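## Task

Remove a single wine glass from the rack and set it upright on the table, away from every other object. It must never be thrown, let fall more than about a finger's width, or tip over while unheld, and no knock may be as hard as a thumb-length drop. Every glass left on the rack must still hang straight in its curl.

## Robot and tools

ROBOT. Two arms, left_arm and right_arm. Each has a two-finger parallel gripper and a wrist camera. Root links sit near (+0.018, +0.334, 0) m for left_arm and (-0.030, -0.355, 0) m for right_arm, both turned only slightly about z. A camera stand is bolted behind the arms. Loose objects may sometimes get a brief push from outside.

FRAMES. Everything uses the scene frame. Its origin is at table-top height, halfway between the nominal bases. +x points out over the table, +y toward left_arm, +z up. Arm names are not image sides. On a gripper, the fingers point along its own +z and open and close along its own y. end_effector_position is the point between the finger pads, about 1 cm short of the tips. Printed poses may be off by a few cm, more when the arm is stretched far.

ROW LAYOUT. One row always has 14 numbers, each in [-1, 1], covering both arms even if only one moves. The first 7 are left_arm: dx, dy, dz, rx, ry, rz, opening. The last 7 are right_arm in the same order.
- dx, dy, dz are offsets along scene axes. Scale: 1.0 = 0.6 m. A translation longer than 1.0 is shortened along its line.
- rx, ry, rz form one rotation vector, 1.0 = 180 degrees, turning about the Hand target's position.
- All of these are offsets from the arm's Hand target when the action or move begins, not from the previous row. Sending the same offset twice moves the arm twice.
- opening is absolute, not an offset: +1 = fully open (0.094 m), -1 = closed.
- To leave an arm where it is, send six zeros for its pose. Still resend its current opening, because 0 commands half open.

TOOLS.
- execute_actions(actions, cameras): actions is a list of actions. Each action is a table of up to 15 rows, one per 1/30 s step; a shorter table repeats its last row. An empty list returns state plus images. cameras: names, ["all"], [] or null.
- move(target, speed, blend, opening_speed, grip_force, blocking, cameras): drives each gripper in a straight line.
  - target is one row or a list of up to 15 rows. All rows count from the same starting Hand targets.
  - speed is in m/s, 0.002 to 2.9, default 0.25. Turning is capped at twice that number in rad/s. Give one value, or one per target.
  - blend is a corner radius in m for lists; 0, the default, stops at each target.
  - opening_speed is the finger rate per second on the -1..1 scale, at least 0.2. Use it to close gently on glass.
  - grip_force is newtons per pad, 10 to 50. It persists once set; lower values close slowly.
  - blocking=false returns early while the motion continues.
  - The whole move is capped at 10 s. It does not avoid obstacles or the other arm.
  - The result adds a move: line giving the outcome (done, off_target, moving, held, fault) and limits (paced = clipped, held = steps withheld). done means within 10 mm and 2 degrees.
- wait(seconds): 0 to 3600. Lets time pass and lets a running move continue.
- stop(): brakes a running move.
- zoom_image(camera, region): camera is cam_head_left, cam_head_right, cam_left_wrist or cam_right_wrist. region is [x0, y0, x1, y1] pixels, at most 504 per side, taken from the newest image.
- read_manual(section): returns licence texts only.
- finished_scene(scene): ends the current scene, given its number. This cannot be undone.

RESULTS.
- end_effector_position (m) and end_effector_quat_wxyz are in the scene frame.
- Hand target is the last commanded pose after clipping; the next offsets start from it. Tool commands shows the present gripper commands.
- grip_measured is finger opening on the command scale. The last Joint positions entry gives that opening in metres.
- Joint torques and grip_effort_nm (negative = closing) are rough and offset; a stalled finger can look like a grasp.
- Joint velocities may read within noise.
- MOTOR HOT warns at 75 °C. At 90 °C an OVER-TEMPERATURE FAULT folds that arm for the rest of the scene.
- execute_actions results also list some intermediate positions.
- Cameras: two head cameras (pinhole, 672x504) and two fisheye wrist cameras (672x504). Calibration was given but may be slightly off.

CONTROL HABITS.
- Commanded orientation is clipped to within 40 degrees of the measured one each step.
- Weight and friction leave the gripper short, low or tilted, most at long reach. Very small moves may fail or go sideways.
- Check the pose after each motion, correct tilt, and send any leftover gap as a new offset. To release a press against something, command back past the gripper.
- Keep paths away from an arm's own base, where the elbow can whip around.
- Holding loads or stretching out heats motors.

GRASPING GLASS.
- Close slowly with opening_speed, and consider a lower grip_force.
- grip_measured tracks the command even past contact. Squeeze rises about 1 N per 0.001 below the touch reading, then jumps to the force limit roughly 0.06 to 0.11 lower. Stop the command just below touch.
- To release, command an opening well above grip_measured.

AVOID.
- Dropping or tipping the glass, or knocking it hard.
- Disturbing the other glasses on the rack.
- Leaving anything off the table.
- Fast contact with fixed or heavy objects.
- Any contact or pinching between the two arms.
- Loading a wrist-camera cable; its touch counts as the hand touching.
- Releasing a part that is still moving.

Each tool is called after "Call:" by a JSON object that holds its "api" and its "payload", one argument or row to a line.

## Session

Call:
{"api": "execute_actions", "payload": {
  "actions": []
}}

Scene clock: 0.00 s.
left_arm: end_effector_position=(+0.4314, +0.3337, +0.0423) grip_measured=+1.000 grip_effort_nm=n/a end_effector_quat_wxyz=(+0.501, -0.016, +0.864, +0.046) | right_arm: end_effector_position=(+0.3963, -0.3678, +0.0680) grip_measured=+1.000 grip_effort_nm=n/a end_effector_quat_wxyz=(+0.551, +0.019, +0.829, -0.096)
Joint positions: left_arm=[-0.089 1.718 0.499 0.696 -0.153 -0.014 0.094] | right_arm=[0.071 1.738 0.5 0.841 0.244 -0.049 0.094]
Joint velocities: within noise
Joint torques (N m): no reading
Heat: left arm: 32 °C; right arm: 37 °C.
Hand target: left_arm +0.4355, +0.3334, +0.0502; +0.511, -0.017, +0.858, +0.045 | right_arm +0.4007, -0.3675, +0.0790; +0.564, +0.021, +0.820, -0.095
Tool commands: left_gripper/opening=+1.0 right_gripper/opening=+1.0

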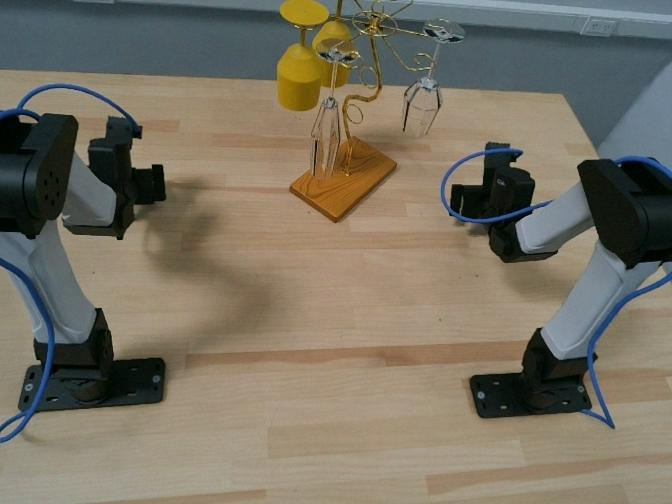

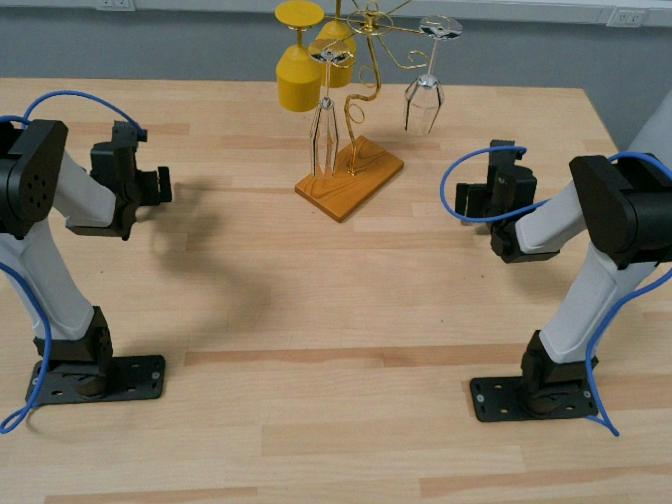

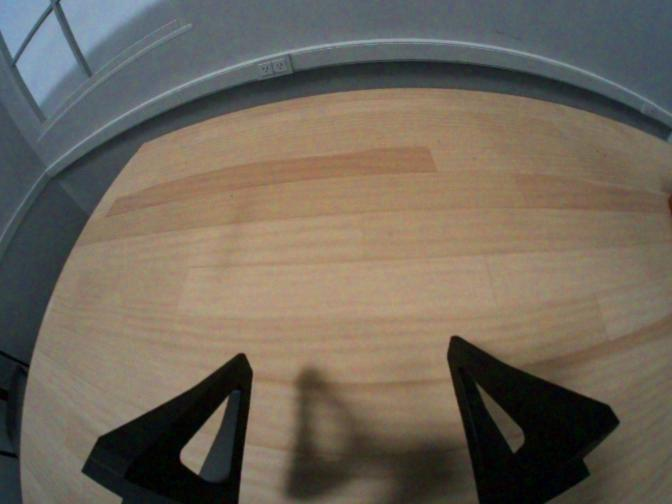

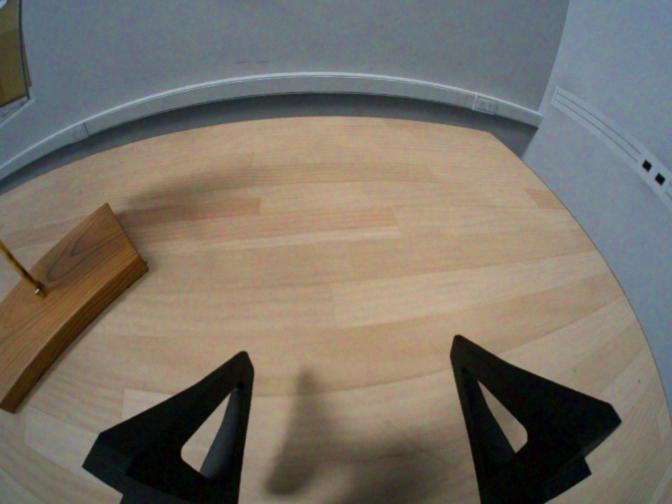

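Call:
{"api": "zoom_image", "payload": {
  "camera": "cam_head_left",
  "region": [260, 0, 500, 230]
}}

Call:
{"api": "zoom_image", "payload": {
  "camera": "cam_head_right",
  "region": [260, 0, 500, 230]
}}

Scaled by 2.100 from the camera's image (finer frame: 960x720).

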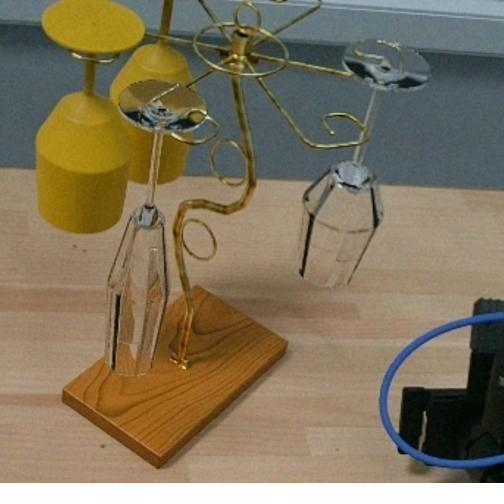

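Scaled by 2.100 from the camera's image (finer frame: 960x720).

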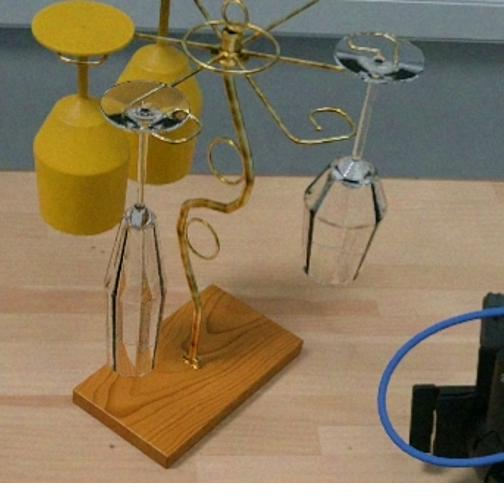

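Call:
{"api": "zoom_image", "payload": {
  "camera": "cam_head_left",
  "region": [390, 0, 490, 75]
}}

Call:
{"api": "zoom_image", "payload": {
  "camera": "cam_head_right",
  "region": [390, 0, 490, 75]
}}

Call:
{"api": "zoom_image", "payload": {
  "camera": "cam_head_left",
  "region": [270, 0, 400, 98]
}}

Scaled by 5.040 from the camera's image (finer frame: 960x720).

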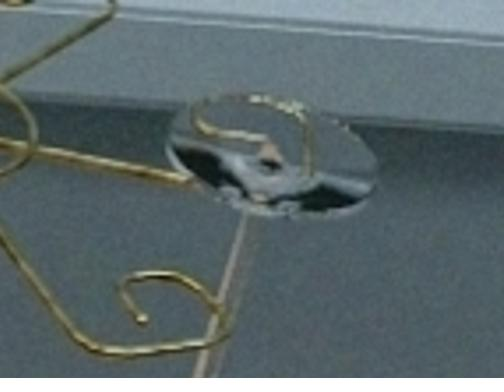

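Scaled by 5.040 from the camera's image (finer frame: 960x720).

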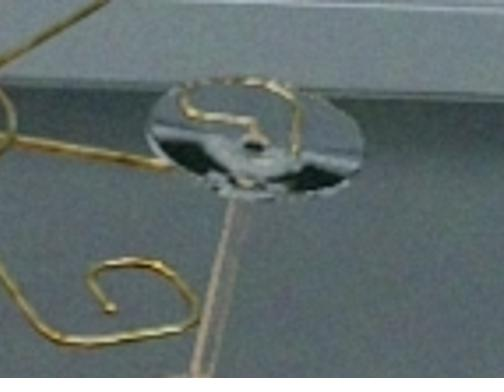

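Scaled by 3.877 from the camera's image (finer frame: 960x720).

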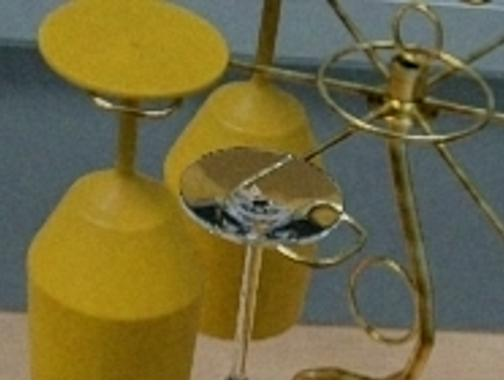

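Call:
{"api": "move", "payload": {
  "target": [0,0,0,0,0,0,1, -0.1678,0.1458,0.285,0.0487,-0.1114,0.1349,1],
  "speed": 0.25,
  "cameras": ["all"]
}}

Scene clock: 12.67 s.
left_arm: end_effector_position=(+0.4314, +0.3337, +0.0423) grip_measured=+1.000 grip_effort_nm=0.03 end_effector_quat_wxyz=(+0.501, -0.016, +0.864, +0.046) | right_arm: end_effector_position=(+0.3015, -0.2851, +0.2416) grip_measured=+1.000 grip_effort_nm=-0.01 end_effector_quat_wxyz=(+0.696, -0.087, +0.708, +0.080)
Joint positions: left_arm=[-0.089 1.718 0.499 0.696 -0.153 -0.014 0.094] | right_arm=[0.178 0.862 0.35 0.494 -0.062 -0.009 0.094]
Joint torques (N m): left_arm=[0.13 -6.65 6.72 1.99 -0.09 0.07] | right_arm=[0.24 -2.13 7.84 2.21 -0.16 0.11]
Heat: left arm: 36 °C; right arm: 40 °C.
Hand target: left_arm +0.4355, +0.3334, +0.0502; +0.511, -0.017, +0.858, +0.045 | right_arm +0.3000, -0.2801, +0.2500; +0.701, -0.092, +0.701, +0.092
Off the commanded pose: left_arm 0.009 m, 1 deg | right_arm 0.010 m, 2 deg.
move: done
cam_right_wrist: T_world_to_cam=[[0.23306, -0.96548, -0.11634, -0.30911], [-0.46694, -0.00617, -0.88427, 0.39724], [0.85302, 0.26041, -0.45226, 0.02985]] pos_world=[0.23206, -0.30376, 0.32881]

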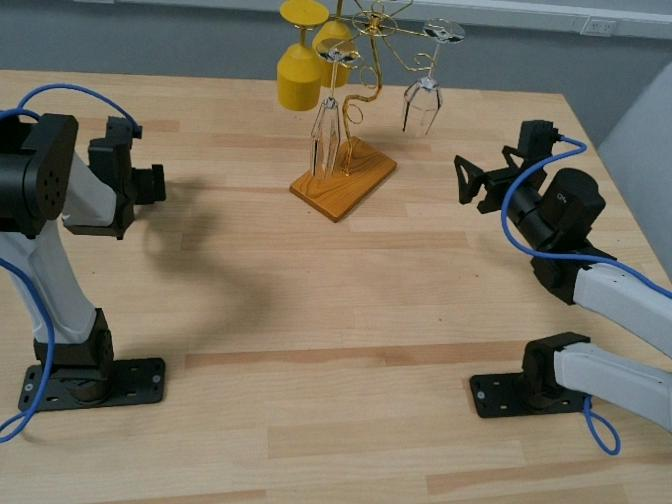

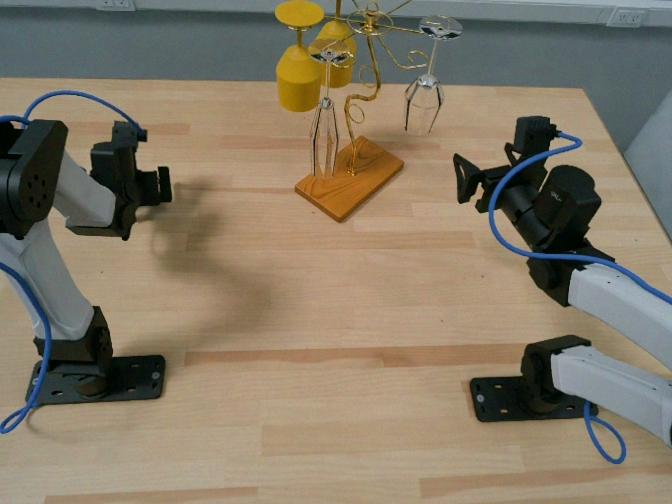

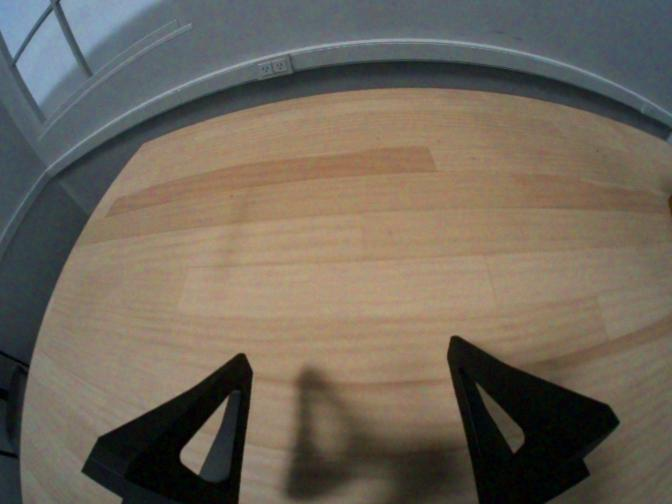

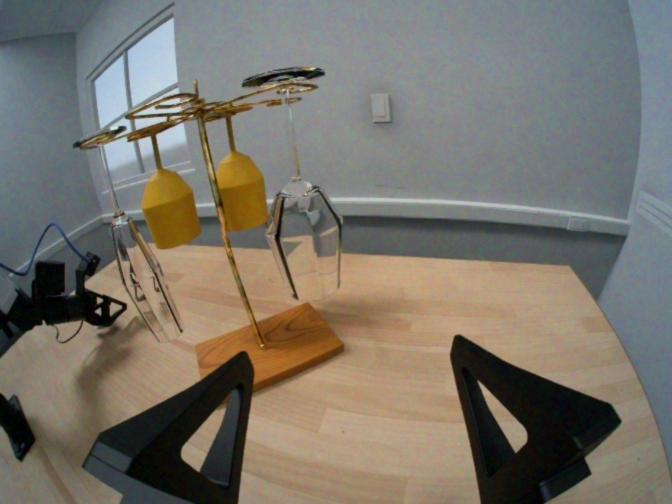

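Call:
{"api": "zoom_image", "payload": {
  "camera": "cam_right_wrist",
  "region": [220, 50, 350, 150]
}}

Call:
{"api": "zoom_image", "payload": {
  "camera": "cam_right_wrist",
  "region": [60, 50, 360, 350]
}}

Scaled by 3.877 from the camera's image (finer frame: 960x720).

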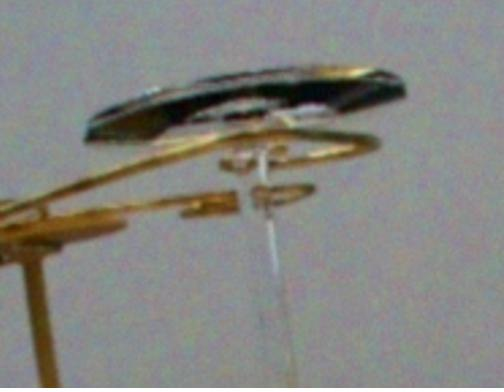

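Scaled by 1.680 from the camera's image (finer frame: 960x720).

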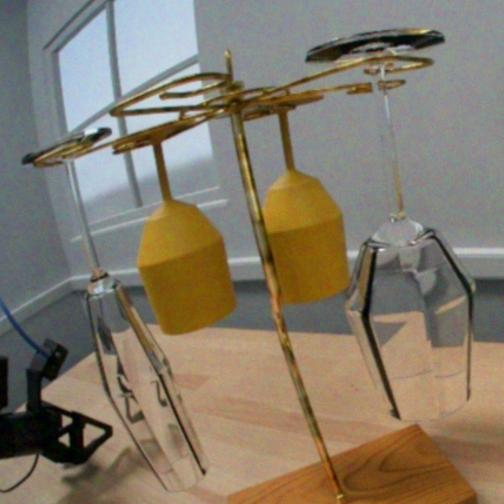

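Call:
{"api": "move", "payload": {
  "target": [0,0,0,0,0,0,1, 0.1333,0.05,0.25,-0.0431,0.161,0,1],
  "speed": 0.25,
  "cameras": ["cam_right_wrist"]
}}

Scene clock: 15.43 s.
left_arm: end_effector_position=(+0.4314, +0.3337, +0.0423) grip_measured=+1.000 grip_effort_nm=0.04 end_effector_quat_wxyz=(+0.501, -0.016, +0.864, +0.046) | right_arm: end_effector_position=(+0.3776, -0.2513, +0.3919) grip_measured=+1.000 grip_effort_nm=-0.01 end_effector_quat_wxyz=(+0.489, -0.114, +0.862, +0.069)
Joint positions: left_arm=[-0.089 1.718 0.499 0.696 -0.153 -0.014 0.094] | right_arm=[0.238 1.493 1.853 -0.898 -0.031 -0.009 0.094]
Joint torques (N m): left_arm=[0.08 -6.74 6.79 1.98 -0.06 0.01] | right_arm=[0.43 -4.72 8.96 2.02 0.07 0.06]
Heat: left arm: 37 °C; right arm: 40 °C.
Hand target: left_arm +0.4355, +0.3334, +0.0502; +0.511, -0.017, +0.858, +0.045 | right_arm +0.3799, -0.2500, +0.4001; +0.496, -0.113, +0.859, +0.065
Off the commanded pose: left_arm 0.009 m, 1 deg | right_arm 0.009 m, 1 deg.
move: done
cam_right_wrist: T_world_to_cam=[[0.20149, -0.97265, -0.11556, -0.26688], [-0.83495, -0.10887, -0.53945, 0.54384], [0.51212, 0.20518, -0.83405, 0.28854]] pos_world=[0.36008, -0.25958, 0.50319]

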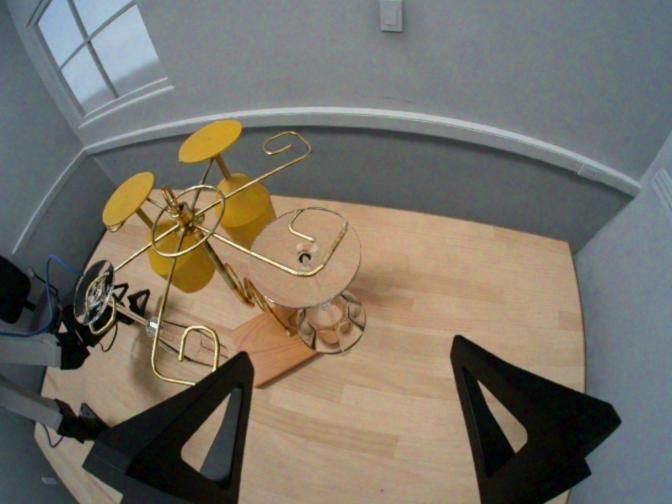

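Call:
{"api": "zoom_image", "payload": {
  "camera": "cam_right_wrist",
  "region": [140, 160, 380, 400]
}}

Call:
{"api": "zoom_image", "payload": {
  "camera": "cam_right_wrist",
  "region": [240, 195, 370, 295]
}}

Scaled by 2.100 from the camera's image (finer frame: 960x720).

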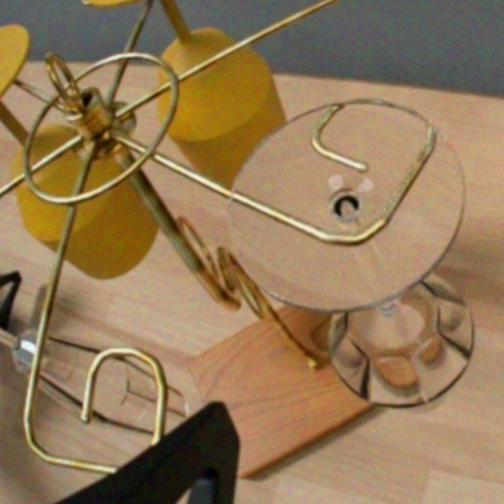

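Scaled by 3.877 from the camera's image (finer frame: 960x720).

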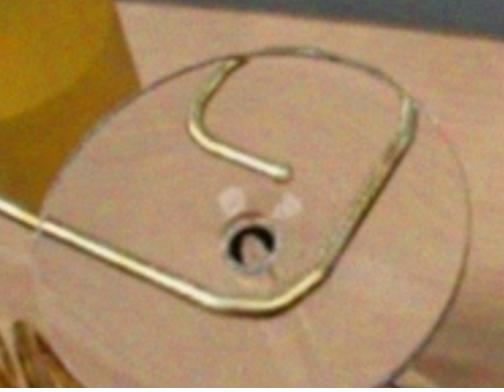

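Call:
{"api": "move", "payload": {
  "target": [-0.2258,-0.4973,0.583,-0.0151,0.0159,-0.2739,1, -0.2165,-0.1167,-0.2168,0.0844,-0.146,0.1631,1],
  "speed": 0.35,
  "cameras": ["all"]
}}

Scene clock: 34.87 s.
left_arm: end_effector_position=(+0.3014, +0.0382, +0.3878) grip_measured=+1.000 grip_effort_nm=0.04 end_effector_quat_wxyz=(+0.454, +0.334, +0.806, -0.179) | right_arm: end_effector_position=(+0.2507, -0.3201, +0.2721) grip_measured=+1.000 grip_effort_nm=-0.01 end_effector_quat_wxyz=(+0.652, -0.268, +0.657, +0.267)
Joint positions: left_arm=[-0.853 1.457 1.815 -0.91 -0.052 -0.014 0.094] | right_arm=[-0.505 0.906 0.481 0.403 -1.282 -0.02 0.094]
Joint torques (N m): left_arm=[-0.39 -4.36 11.12 1.93 0.12 0.05] | right_arm=[-0.62 -0.38 5.68 1.94 -0.24 0.11]
Heat: left arm: 39 °C; right arm: 40 °C.
Hand target: left_arm +0.3000, +0.0350, +0.4001; +0.462, +0.332, +0.800, -0.191 | right_arm +0.2500, -0.3200, +0.2700; +0.653, -0.271, +0.653, +0.271
Off the commanded pose: left_arm 0.013 m, 2 deg | right_arm 0.002 m, 1 deg.
move: off_target (left_arm)
cam_left_wrist: T_world_to_cam=[[-0.73159, -0.67182, -0.11589, 0.29722], [-0.51469, 0.65576, -0.55233, 0.39446], [0.44707, -0.34443, -0.82553, 0.29948]] pos_world=[0.28658, 0.04416, 0.49954]
cam_right_wrist: T_world_to_cam=[[0.69469, -0.70822, -0.12581, -0.35827], [-0.39654, -0.23114, -0.88844, 0.31168], [0.60013, 0.66708, -0.44141, 0.28672]] pos_world=[0.20041, -0.37295, 0.3584]

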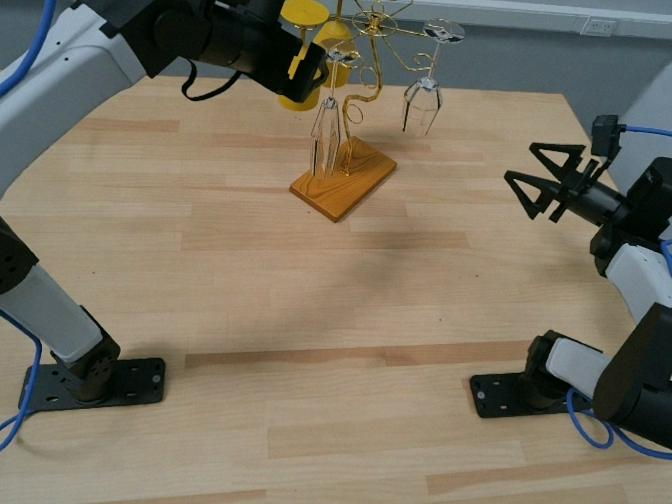

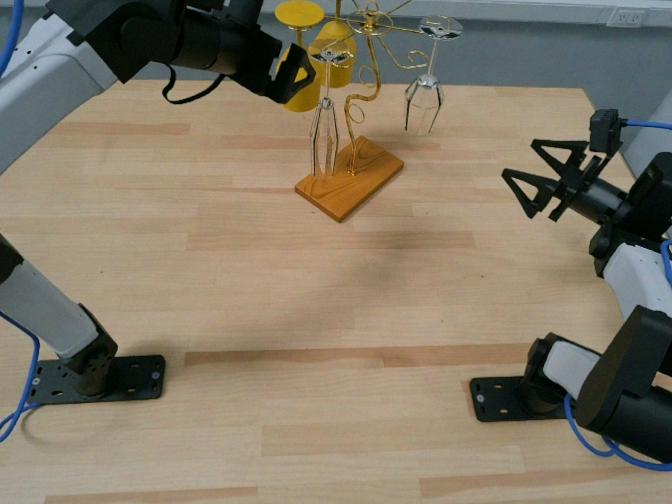

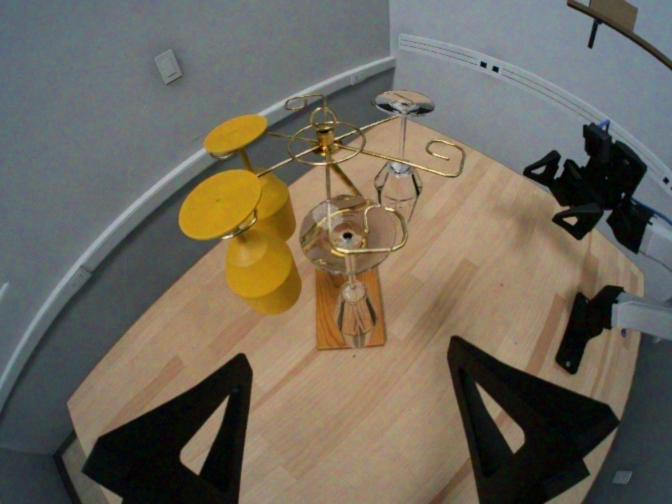

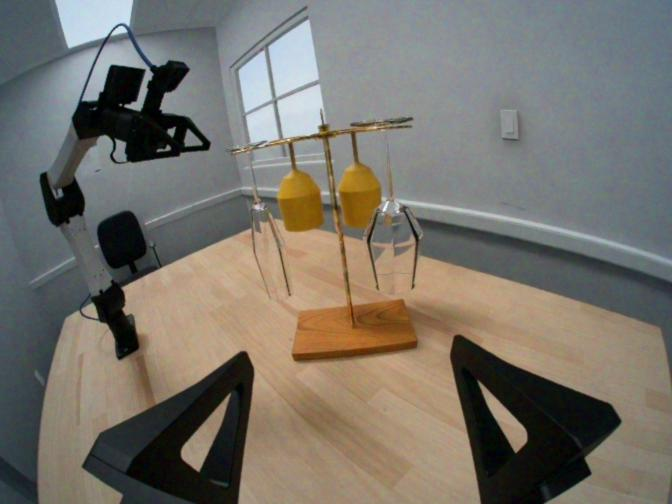

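Call:
{"api": "zoom_image", "payload": {
  "camera": "cam_left_wrist",
  "region": [280, 80, 480, 280]
}}

Call:
{"api": "zoom_image", "payload": {
  "camera": "cam_left_wrist",
  "region": [290, 180, 430, 360]
}}

Call:
{"api": "zoom_image", "payload": {
  "camera": "cam_right_wrist",
  "region": [220, 100, 430, 370]
}}

Scaled by 2.520 from the camera's image (finer frame: 960x720).

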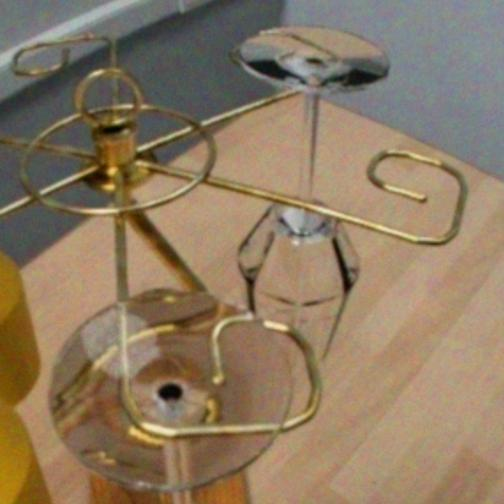

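Scaled by 2.800 from the camera's image (finer frame: 960x720).

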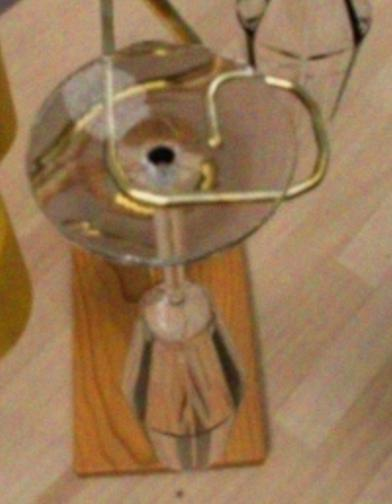

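Scaled by 1.867 from the camera's image (finer frame: 960x720).

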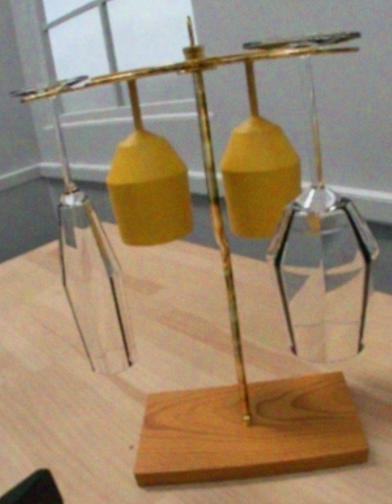

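Call:
{"api": "move", "payload": {
  "target": [-0.0043,0.0027,-0.3658,-0.1571,-0.1571,0,1, 0,0,0,0,0,0,1],
  "speed": 0.25,
  "cameras": ["cam_left_wrist","cam_right_wrist","cam_head_left"]
}}

Scene clock: 47.30 s.
left_arm: end_effector_position=(+0.2986, +0.0382, +0.1595) grip_measured=+1.000 grip_effort_nm=0.03 end_effector_quat_wxyz=(+0.674, +0.258, +0.633, -0.280) | right_arm: end_effector_position=(+0.2507, -0.3201, +0.2722) grip_measured=+1.000 grip_effort_nm=-0.01 end_effector_quat_wxyz=(+0.652, -0.268, +0.657, +0.267)
Joint positions: left_arm=[-0.858 1.723 0.321 1.468 -0.052 -0.003 0.094] | right_arm=[-0.505 0.906 0.481 0.403 -1.282 -0.02 0.094]
Joint torques (N m): left_arm=[-0.53 -4.01 5.64 2.91 -0.05 0.18] | right_arm=[-0.7 -0.38 5.75 1.92 -0.21 0.07]
Heat: left arm: 39 °C; right arm: 40 °C.
Hand target: left_arm +0.2974, +0.0367, +0.1806; +0.708, +0.246, +0.594, -0.293 | right_arm +0.2499, -0.3200, +0.2700; +0.652, -0.272, +0.654, +0.270
Off the commanded pose: left_arm 0.021 m, 6 deg | right_arm 0.002 m, 1 deg.
joint sent to its limit (left arm) — joint 4 (wrist pitch), upper limit. The joint targets still meet the commanded pose.
move: off_target (left_arm)
cam_left_wrist: T_world_to_cam=[[-0.6885, -0.71755, -0.10528, 0.25603], [-0.18533, 0.31443, -0.93101, 0.24201], [0.70115, -0.6215, -0.34947, -0.02895]] pos_world=[0.24143, 0.08962, 0.24215]
cam_right_wrist: T_world_to_cam=[[0.69477, -0.70821, -0.12542, -0.3584], [-0.39612, -0.23123, -0.88861, 0.31171], [0.60032, 0.66706, -0.44119, 0.28664]] pos_world=[0.20041, -0.37295, 0.3585]
Images, in order (width x height): cam_head_left 672x504, cam_left_wrist 672x504, cam_right_wrist 672x504.

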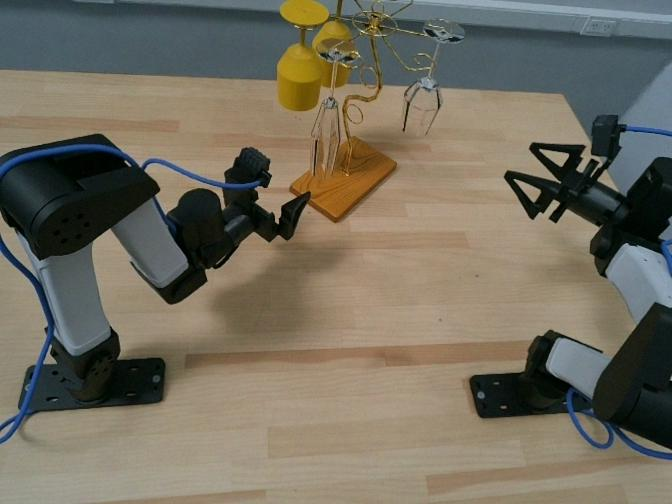

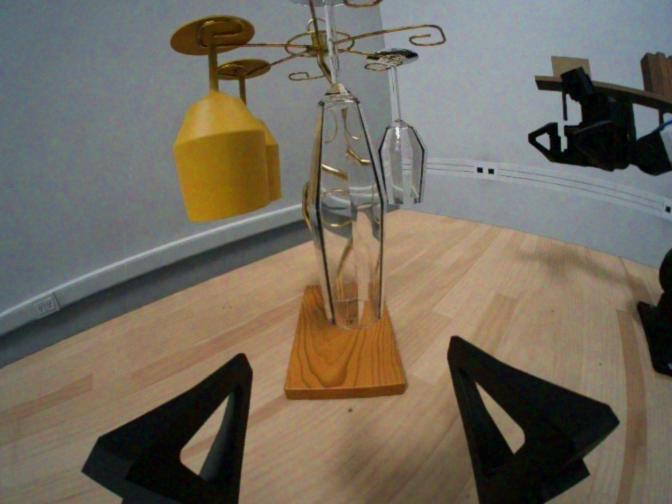

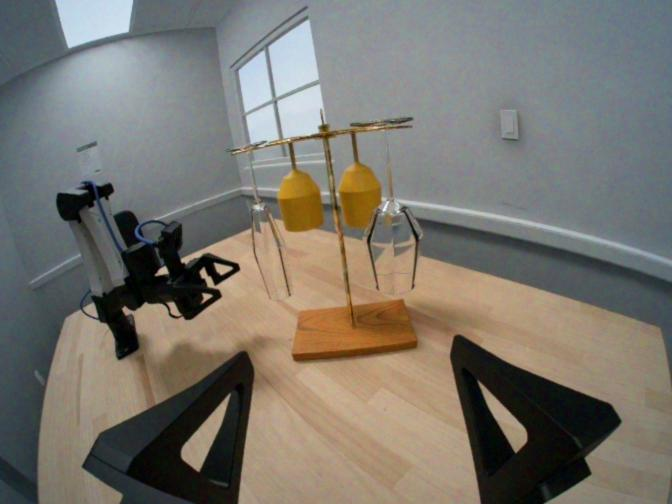

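Call:
{"api": "move", "payload": {
  "target": [
    [-0.005,-0.005,0.0407,-0.0196,-0.0196,0,1, 0,0,0,0,0,0,1],
    [0.0632,-0.0732,0.055,-0.0196,-0.0196,0,1, 0,0,0,0,0,0,1]
  ],
  "speed": [0.15,0.1],
  "blend": 0.01,
  "cameras": ["cam_left_wrist","cam_right_wrist","cam_head_left"]
}}

Scene clock: 51.50 s.
left_arm: end_effector_position=(+0.3316, -0.0074, +0.1929) grip_measured=+1.000 grip_effort_nm=0.04 end_effector_quat_wxyz=(+0.707, +0.246, +0.592, -0.299) | right_arm: end_effector_position=(+0.2507, -0.3201, +0.2722) grip_measured=+1.000 grip_effort_nm=-0.01 end_effector_quat_wxyz=(+0.652, -0.268, +0.657, +0.267)
Joint positions: left_arm=[-0.872 1.853 0.566 1.467 -0.052 0.004 0.094] | right_arm=[-0.505 0.906 0.481 0.403 -1.282 -0.02 0.094]
Joint torques (N m): left_arm=[0.53 -5.53 8.23 2.59 -0.02 0.13] | right_arm=[-0.76 -0.38 5.75 1.92 -0.21 0.05]
Heat: left arm: 40 °C; right arm: 40 °C.
Hand target: left_arm +0.3354, -0.0072, +0.2135; +0.733, +0.233, +0.563, -0.303 | right_arm +0.2499, -0.3200, +0.2700; +0.652, -0.272, +0.654, +0.270
Off the commanded pose: left_arm 0.021 m, 5 deg | right_arm 0.002 m, 1 deg.
move: off_target (left_arm)
cam_left_wrist: T_world_to_cam=[[-0.68874, -0.71754, -0.10381, 0.24927], [-0.10547, 0.24083, -0.96482, 0.2731], [0.7173, -0.65356, -0.24155, -0.09522]] pos_world=[0.26879, 0.05086, 0.26637]
cam_right_wrist: T_world_to_cam=[[0.69477, -0.70821, -0.12542, -0.3584], [-0.39612, -0.23123, -0.88861, 0.31171], [0.60032, 0.66706, -0.44119, 0.28664]] pos_world=[0.20041, -0.37295, 0.3585]
Images, in order (width x height): cam_head_left 672x504, cam_left_wrist 672x504, cam_right_wrist 672x504.

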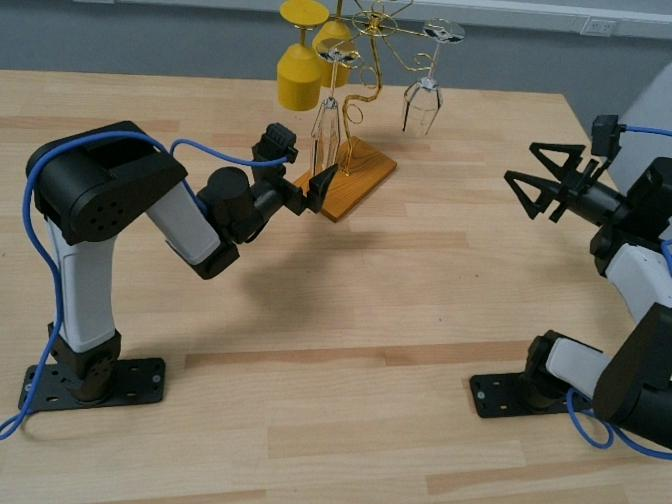

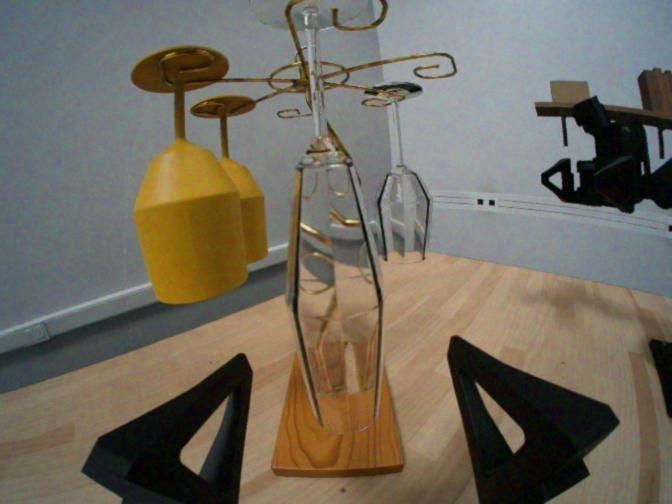

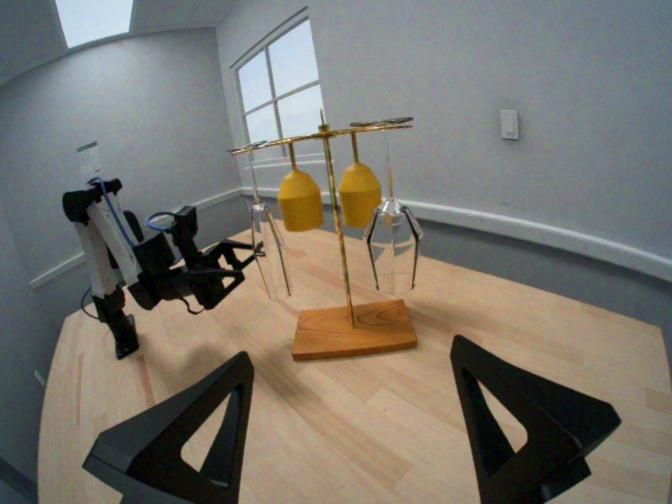

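Call:
{"api": "move", "payload": {
  "target": [0.0567,-0.0458,0.0143,0,0,0,1, 0,0,0,0,0,0,1],
  "speed": 0.08,
  "cameras": ["cam_left_wrist","cam_right_wrist","cam_head_left"]
}}

Scene clock: 53.30 s.
left_arm: end_effector_position=(+0.3644, -0.0324, +0.2160) grip_measured=+1.000 grip_effort_nm=0.03 end_effector_quat_wxyz=(+0.726, +0.234, +0.571, -0.303) | right_arm: end_effector_position=(+0.2507, -0.3201, +0.2722) grip_measured=+1.000 grip_effort_nm=-0.01 end_effector_quat_wxyz=(+0.652, -0.268, +0.657, +0.267)
Joint positions: left_arm=[-0.853 1.936 0.758 1.419 -0.043 0.004 0.094] | right_arm=[-0.505 0.906 0.481 0.403 -1.282 -0.02 0.094]
Joint torques (N m): left_arm=[0.55 -6.86 8.96 1.89 0.09 0.13] | right_arm=[-0.62 -0.46 5.76 1.93 -0.21 0.06]
Heat: left arm: 40 °C; right arm: 40 °C.
Hand target: left_arm +0.3694, -0.0347, +0.2222; +0.733, +0.233, +0.563, -0.303 | right_arm +0.2499, -0.3200, +0.2700; +0.652, -0.272, +0.654, +0.270
Off the commanded pose: left_arm 0.008 m, 1 deg | right_arm 0.002 m, 1 deg.
move: done
cam_left_wrist: T_world_to_cam=[[-0.6771, -0.72896, -0.10077, 0.251], [-0.06639, 0.19689, -0.97818, 0.29207], [0.73289, -0.65563, -0.18171, -0.14808]] pos_world=[0.29787, 0.02838, 0.28408]
cam_right_wrist: T_world_to_cam=[[0.69477, -0.70821, -0.12542, -0.3584], [-0.39612, -0.23123, -0.88861, 0.31171], [0.60032, 0.66706, -0.44119, 0.28664]] pos_world=[0.20041, -0.37295, 0.3585]
Images, in order (width x height): cam_head_left 672x504, cam_left_wrist 672x504, cam_right_wrist 672x504.

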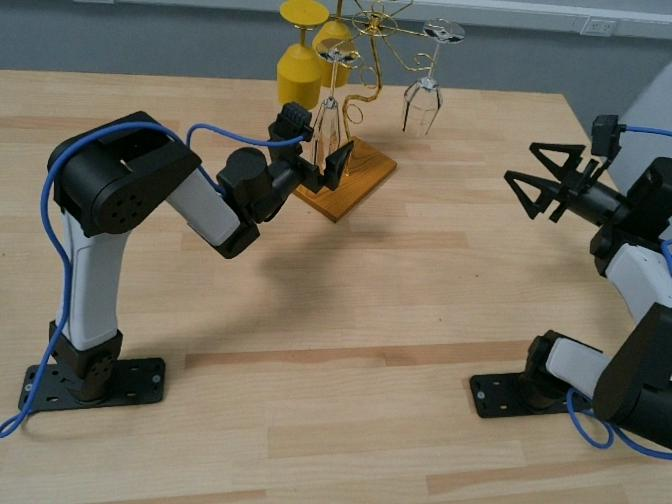

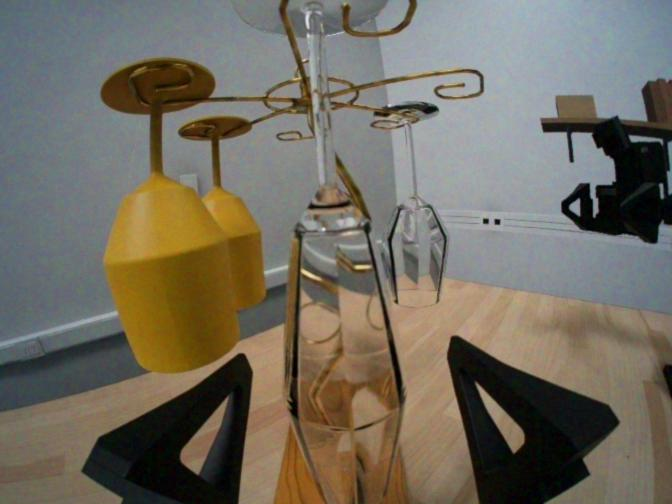

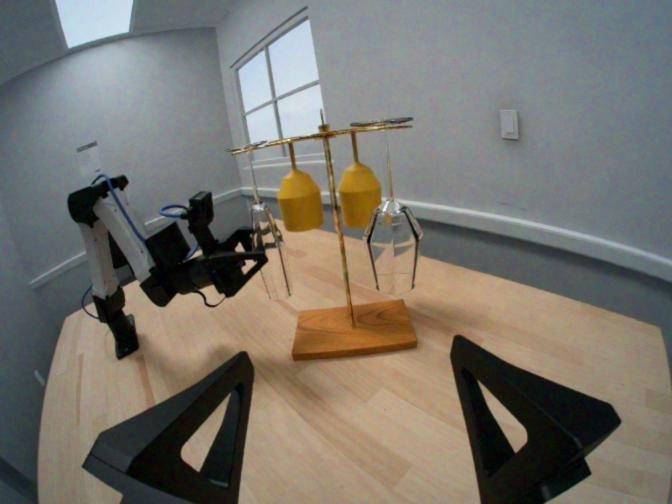

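Call:
{"api": "zoom_image", "payload": {
  "camera": "cam_right_wrist",
  "region": [160, 130, 320, 310]
}}

Call:
{"api": "zoom_image", "payload": {
  "camera": "cam_head_left",
  "region": [250, 30, 400, 230]
}}

Scaled by 2.800 from the camera's image (finer frame: 960x720).

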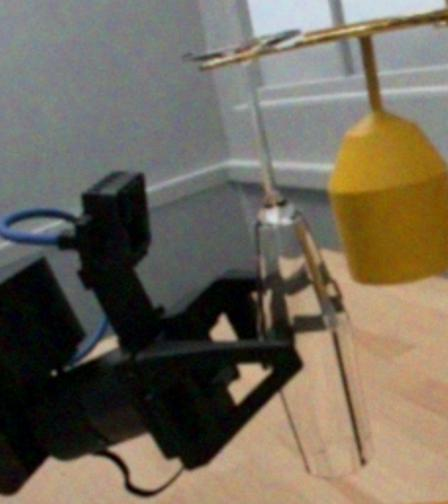

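Scaled by 2.520 from the camera's image (finer frame: 960x720).

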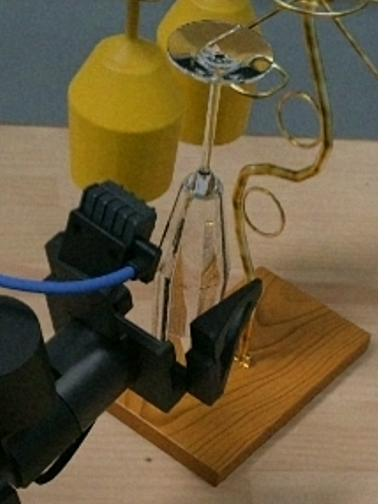

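Call:
{"api": "zoom_image", "payload": {
  "camera": "cam_left_wrist",
  "region": [230, 180, 480, 504]
}}

Scaled by 1.556 from the camera's image (finer frame: 960x720).

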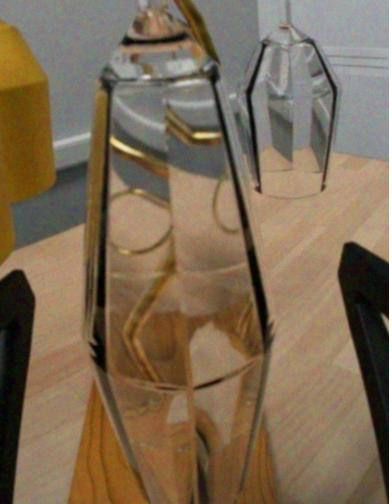

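Call:
{"api": "move", "payload": {
  "target": [0,0.001,-0.0233,0,0,0,1, 0,0,0,0,0,0,1],
  "speed": 0.06,
  "cameras": ["cam_left_wrist","cam_right_wrist"]
}}

Scene clock: 56.37 s.
left_arm: end_effector_position=(+0.3666, -0.0352, +0.1961) grip_measured=+1.000 grip_effort_nm=0.03 end_effector_quat_wxyz=(+0.718, +0.239, +0.581, -0.299) | right_arm: end_effector_position=(+0.2507, -0.3201, +0.2722) grip_measured=+1.000 grip_effort_nm=-0.01 end_effector_quat_wxyz=(+0.652, -0.268, +0.657, +0.267)
Joint positions: left_arm=[-0.853 1.988 0.758 1.443 -0.042 0.004 0.094] | right_arm=[-0.505 0.906 0.481 0.403 -1.282 -0.02 0.094]
Joint torques (N m): left_arm=[0.75 -7.21 7.49 2.39 0.05 0.11] | right_arm=[-0.69 -0.44 5.74 1.93 -0.22 0.05]
Heat: left arm: 40 °C; right arm: 40 °C.
Hand target: left_arm +0.3693, -0.0341, +0.2081; +0.733, +0.233, +0.563, -0.303 | right_arm +0.2499, -0.3200, +0.2700; +0.652, -0.272, +0.654, +0.270
Off the commanded pose: left_arm 0.012 m, 3 deg | right_arm 0.002 m, 1 deg.
move: off_target (left_arm)
cam_left_wrist: T_world_to_cam=[[-0.67988, -0.72603, -0.1032, 0.25019], [-0.0851, 0.21789, -0.97226, 0.27975], [0.72837, -0.65223, -0.20992, -0.14783]] pos_world=[0.30158, 0.02427, 0.26678]
cam_right_wrist: T_world_to_cam=[[0.69477, -0.70821, -0.12542, -0.3584], [-0.39612, -0.23123, -0.88861, 0.31171], [0.60032, 0.66706, -0.44119, 0.28664]] pos_world=[0.20041, -0.37295, 0.3585]

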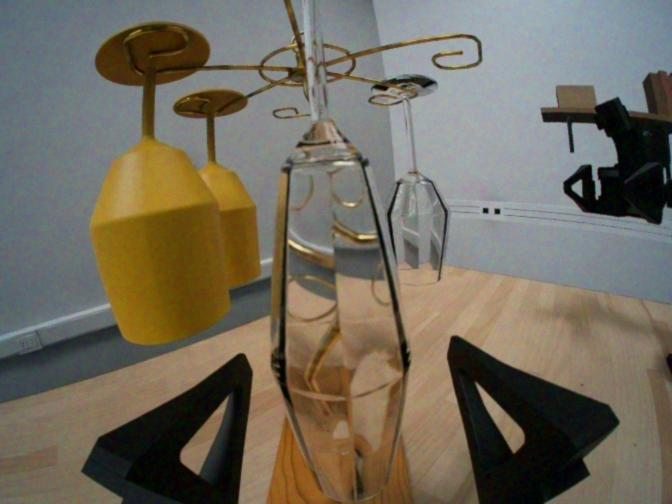

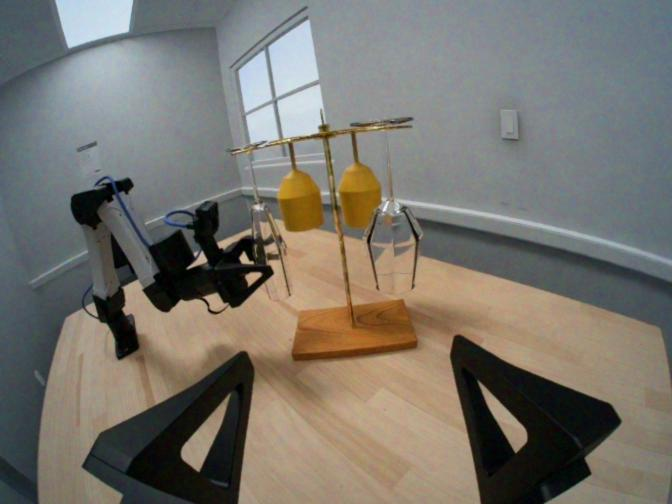

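Call:
{"api": "move", "payload": {
  "target": [0,0,0,0,0,0,-0.05, 0,0,0,0,0,0,1],
  "grip_force": [30, 50],
  "opening_speed": 0.5,
  "cameras": ["cam_left_wrist","cam_right_wrist"]
}}

Scene clock: 59.93 s.
left_arm: end_effector_position=(+0.3666, -0.0352, +0.1961) grip_measured=+0.117 grip_effort_nm=-0.59 end_effector_quat_wxyz=(+0.718, +0.239, +0.581, -0.300) | right_arm: end_effector_position=(+0.2507, -0.3201, +0.2722) grip_measured=+1.000 grip_effort_nm=-0.01 end_effector_quat_wxyz=(+0.652, -0.268, +0.657, +0.267)
Joint positions: left_arm=[-0.853 1.988 0.758 1.443 -0.042 0.004 0.052] | right_arm=[-0.505 0.906 0.481 0.403 -1.282 -0.02 0.094]
Joint velocities: left_arm=[-0.002 -0.012 -0.002 -0.154 -0.022 -0.007 0.001] | right_arm=[within noise]
Joint torques (N m): left_arm=[0.77 -7.15 7.3 2.25 0.1 0.12] | right_arm=[-0.62 -0.42 5.79 1.93 -0.23 0.04]
Heat: left arm: 40 °C; right arm: 40 °C.
Hand target: left_arm +0.3694, -0.0341, +0.2081; +0.733, +0.233, +0.563, -0.303 | right_arm +0.2499, -0.3200, +0.2700; +0.652, -0.272, +0.654, +0.270
Off the commanded pose: left_arm 0.012 m, 3 deg | right_arm 0.002 m, 1 deg.
grip_force (N): 30, 50
move: done
cam_left_wrist: T_world_to_cam=[[-0.68014, -0.72577, -0.10326, 0.25021], [-0.08499, 0.21798, -0.97225, 0.27974], [0.72814, -0.65249, -0.20994, -0.14781]] pos_world=[0.30158, 0.02417, 0.26678]
cam_right_wrist: T_world_to_cam=[[0.69477, -0.70821, -0.12542, -0.3584], [-0.39612, -0.23123, -0.88861, 0.31171], [0.60032, 0.66706, -0.44119, 0.28664]] pos_world=[0.20041, -0.37295, 0.3585]

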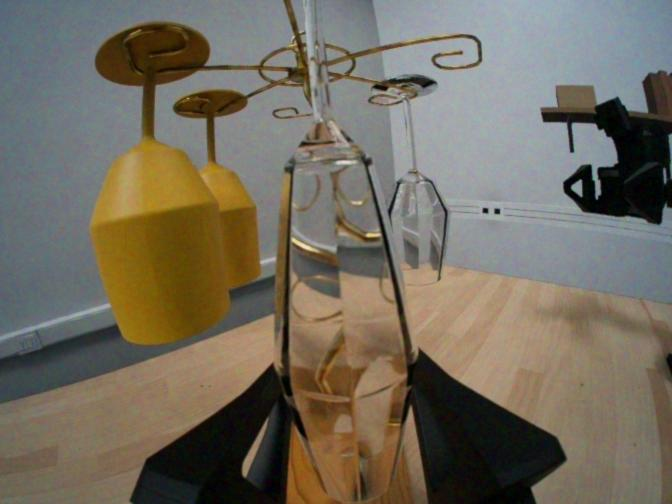

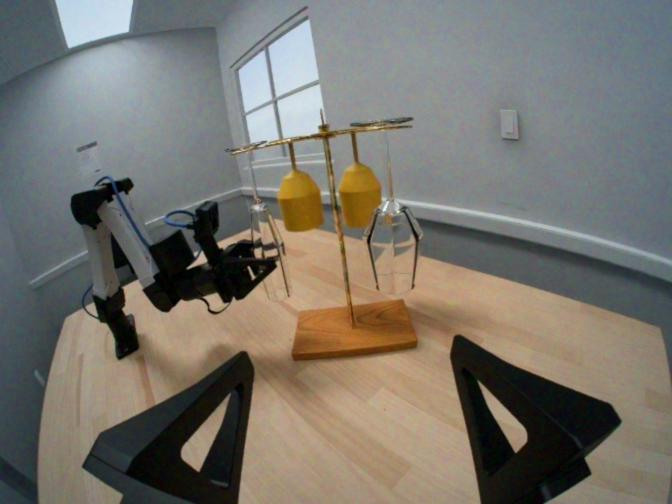

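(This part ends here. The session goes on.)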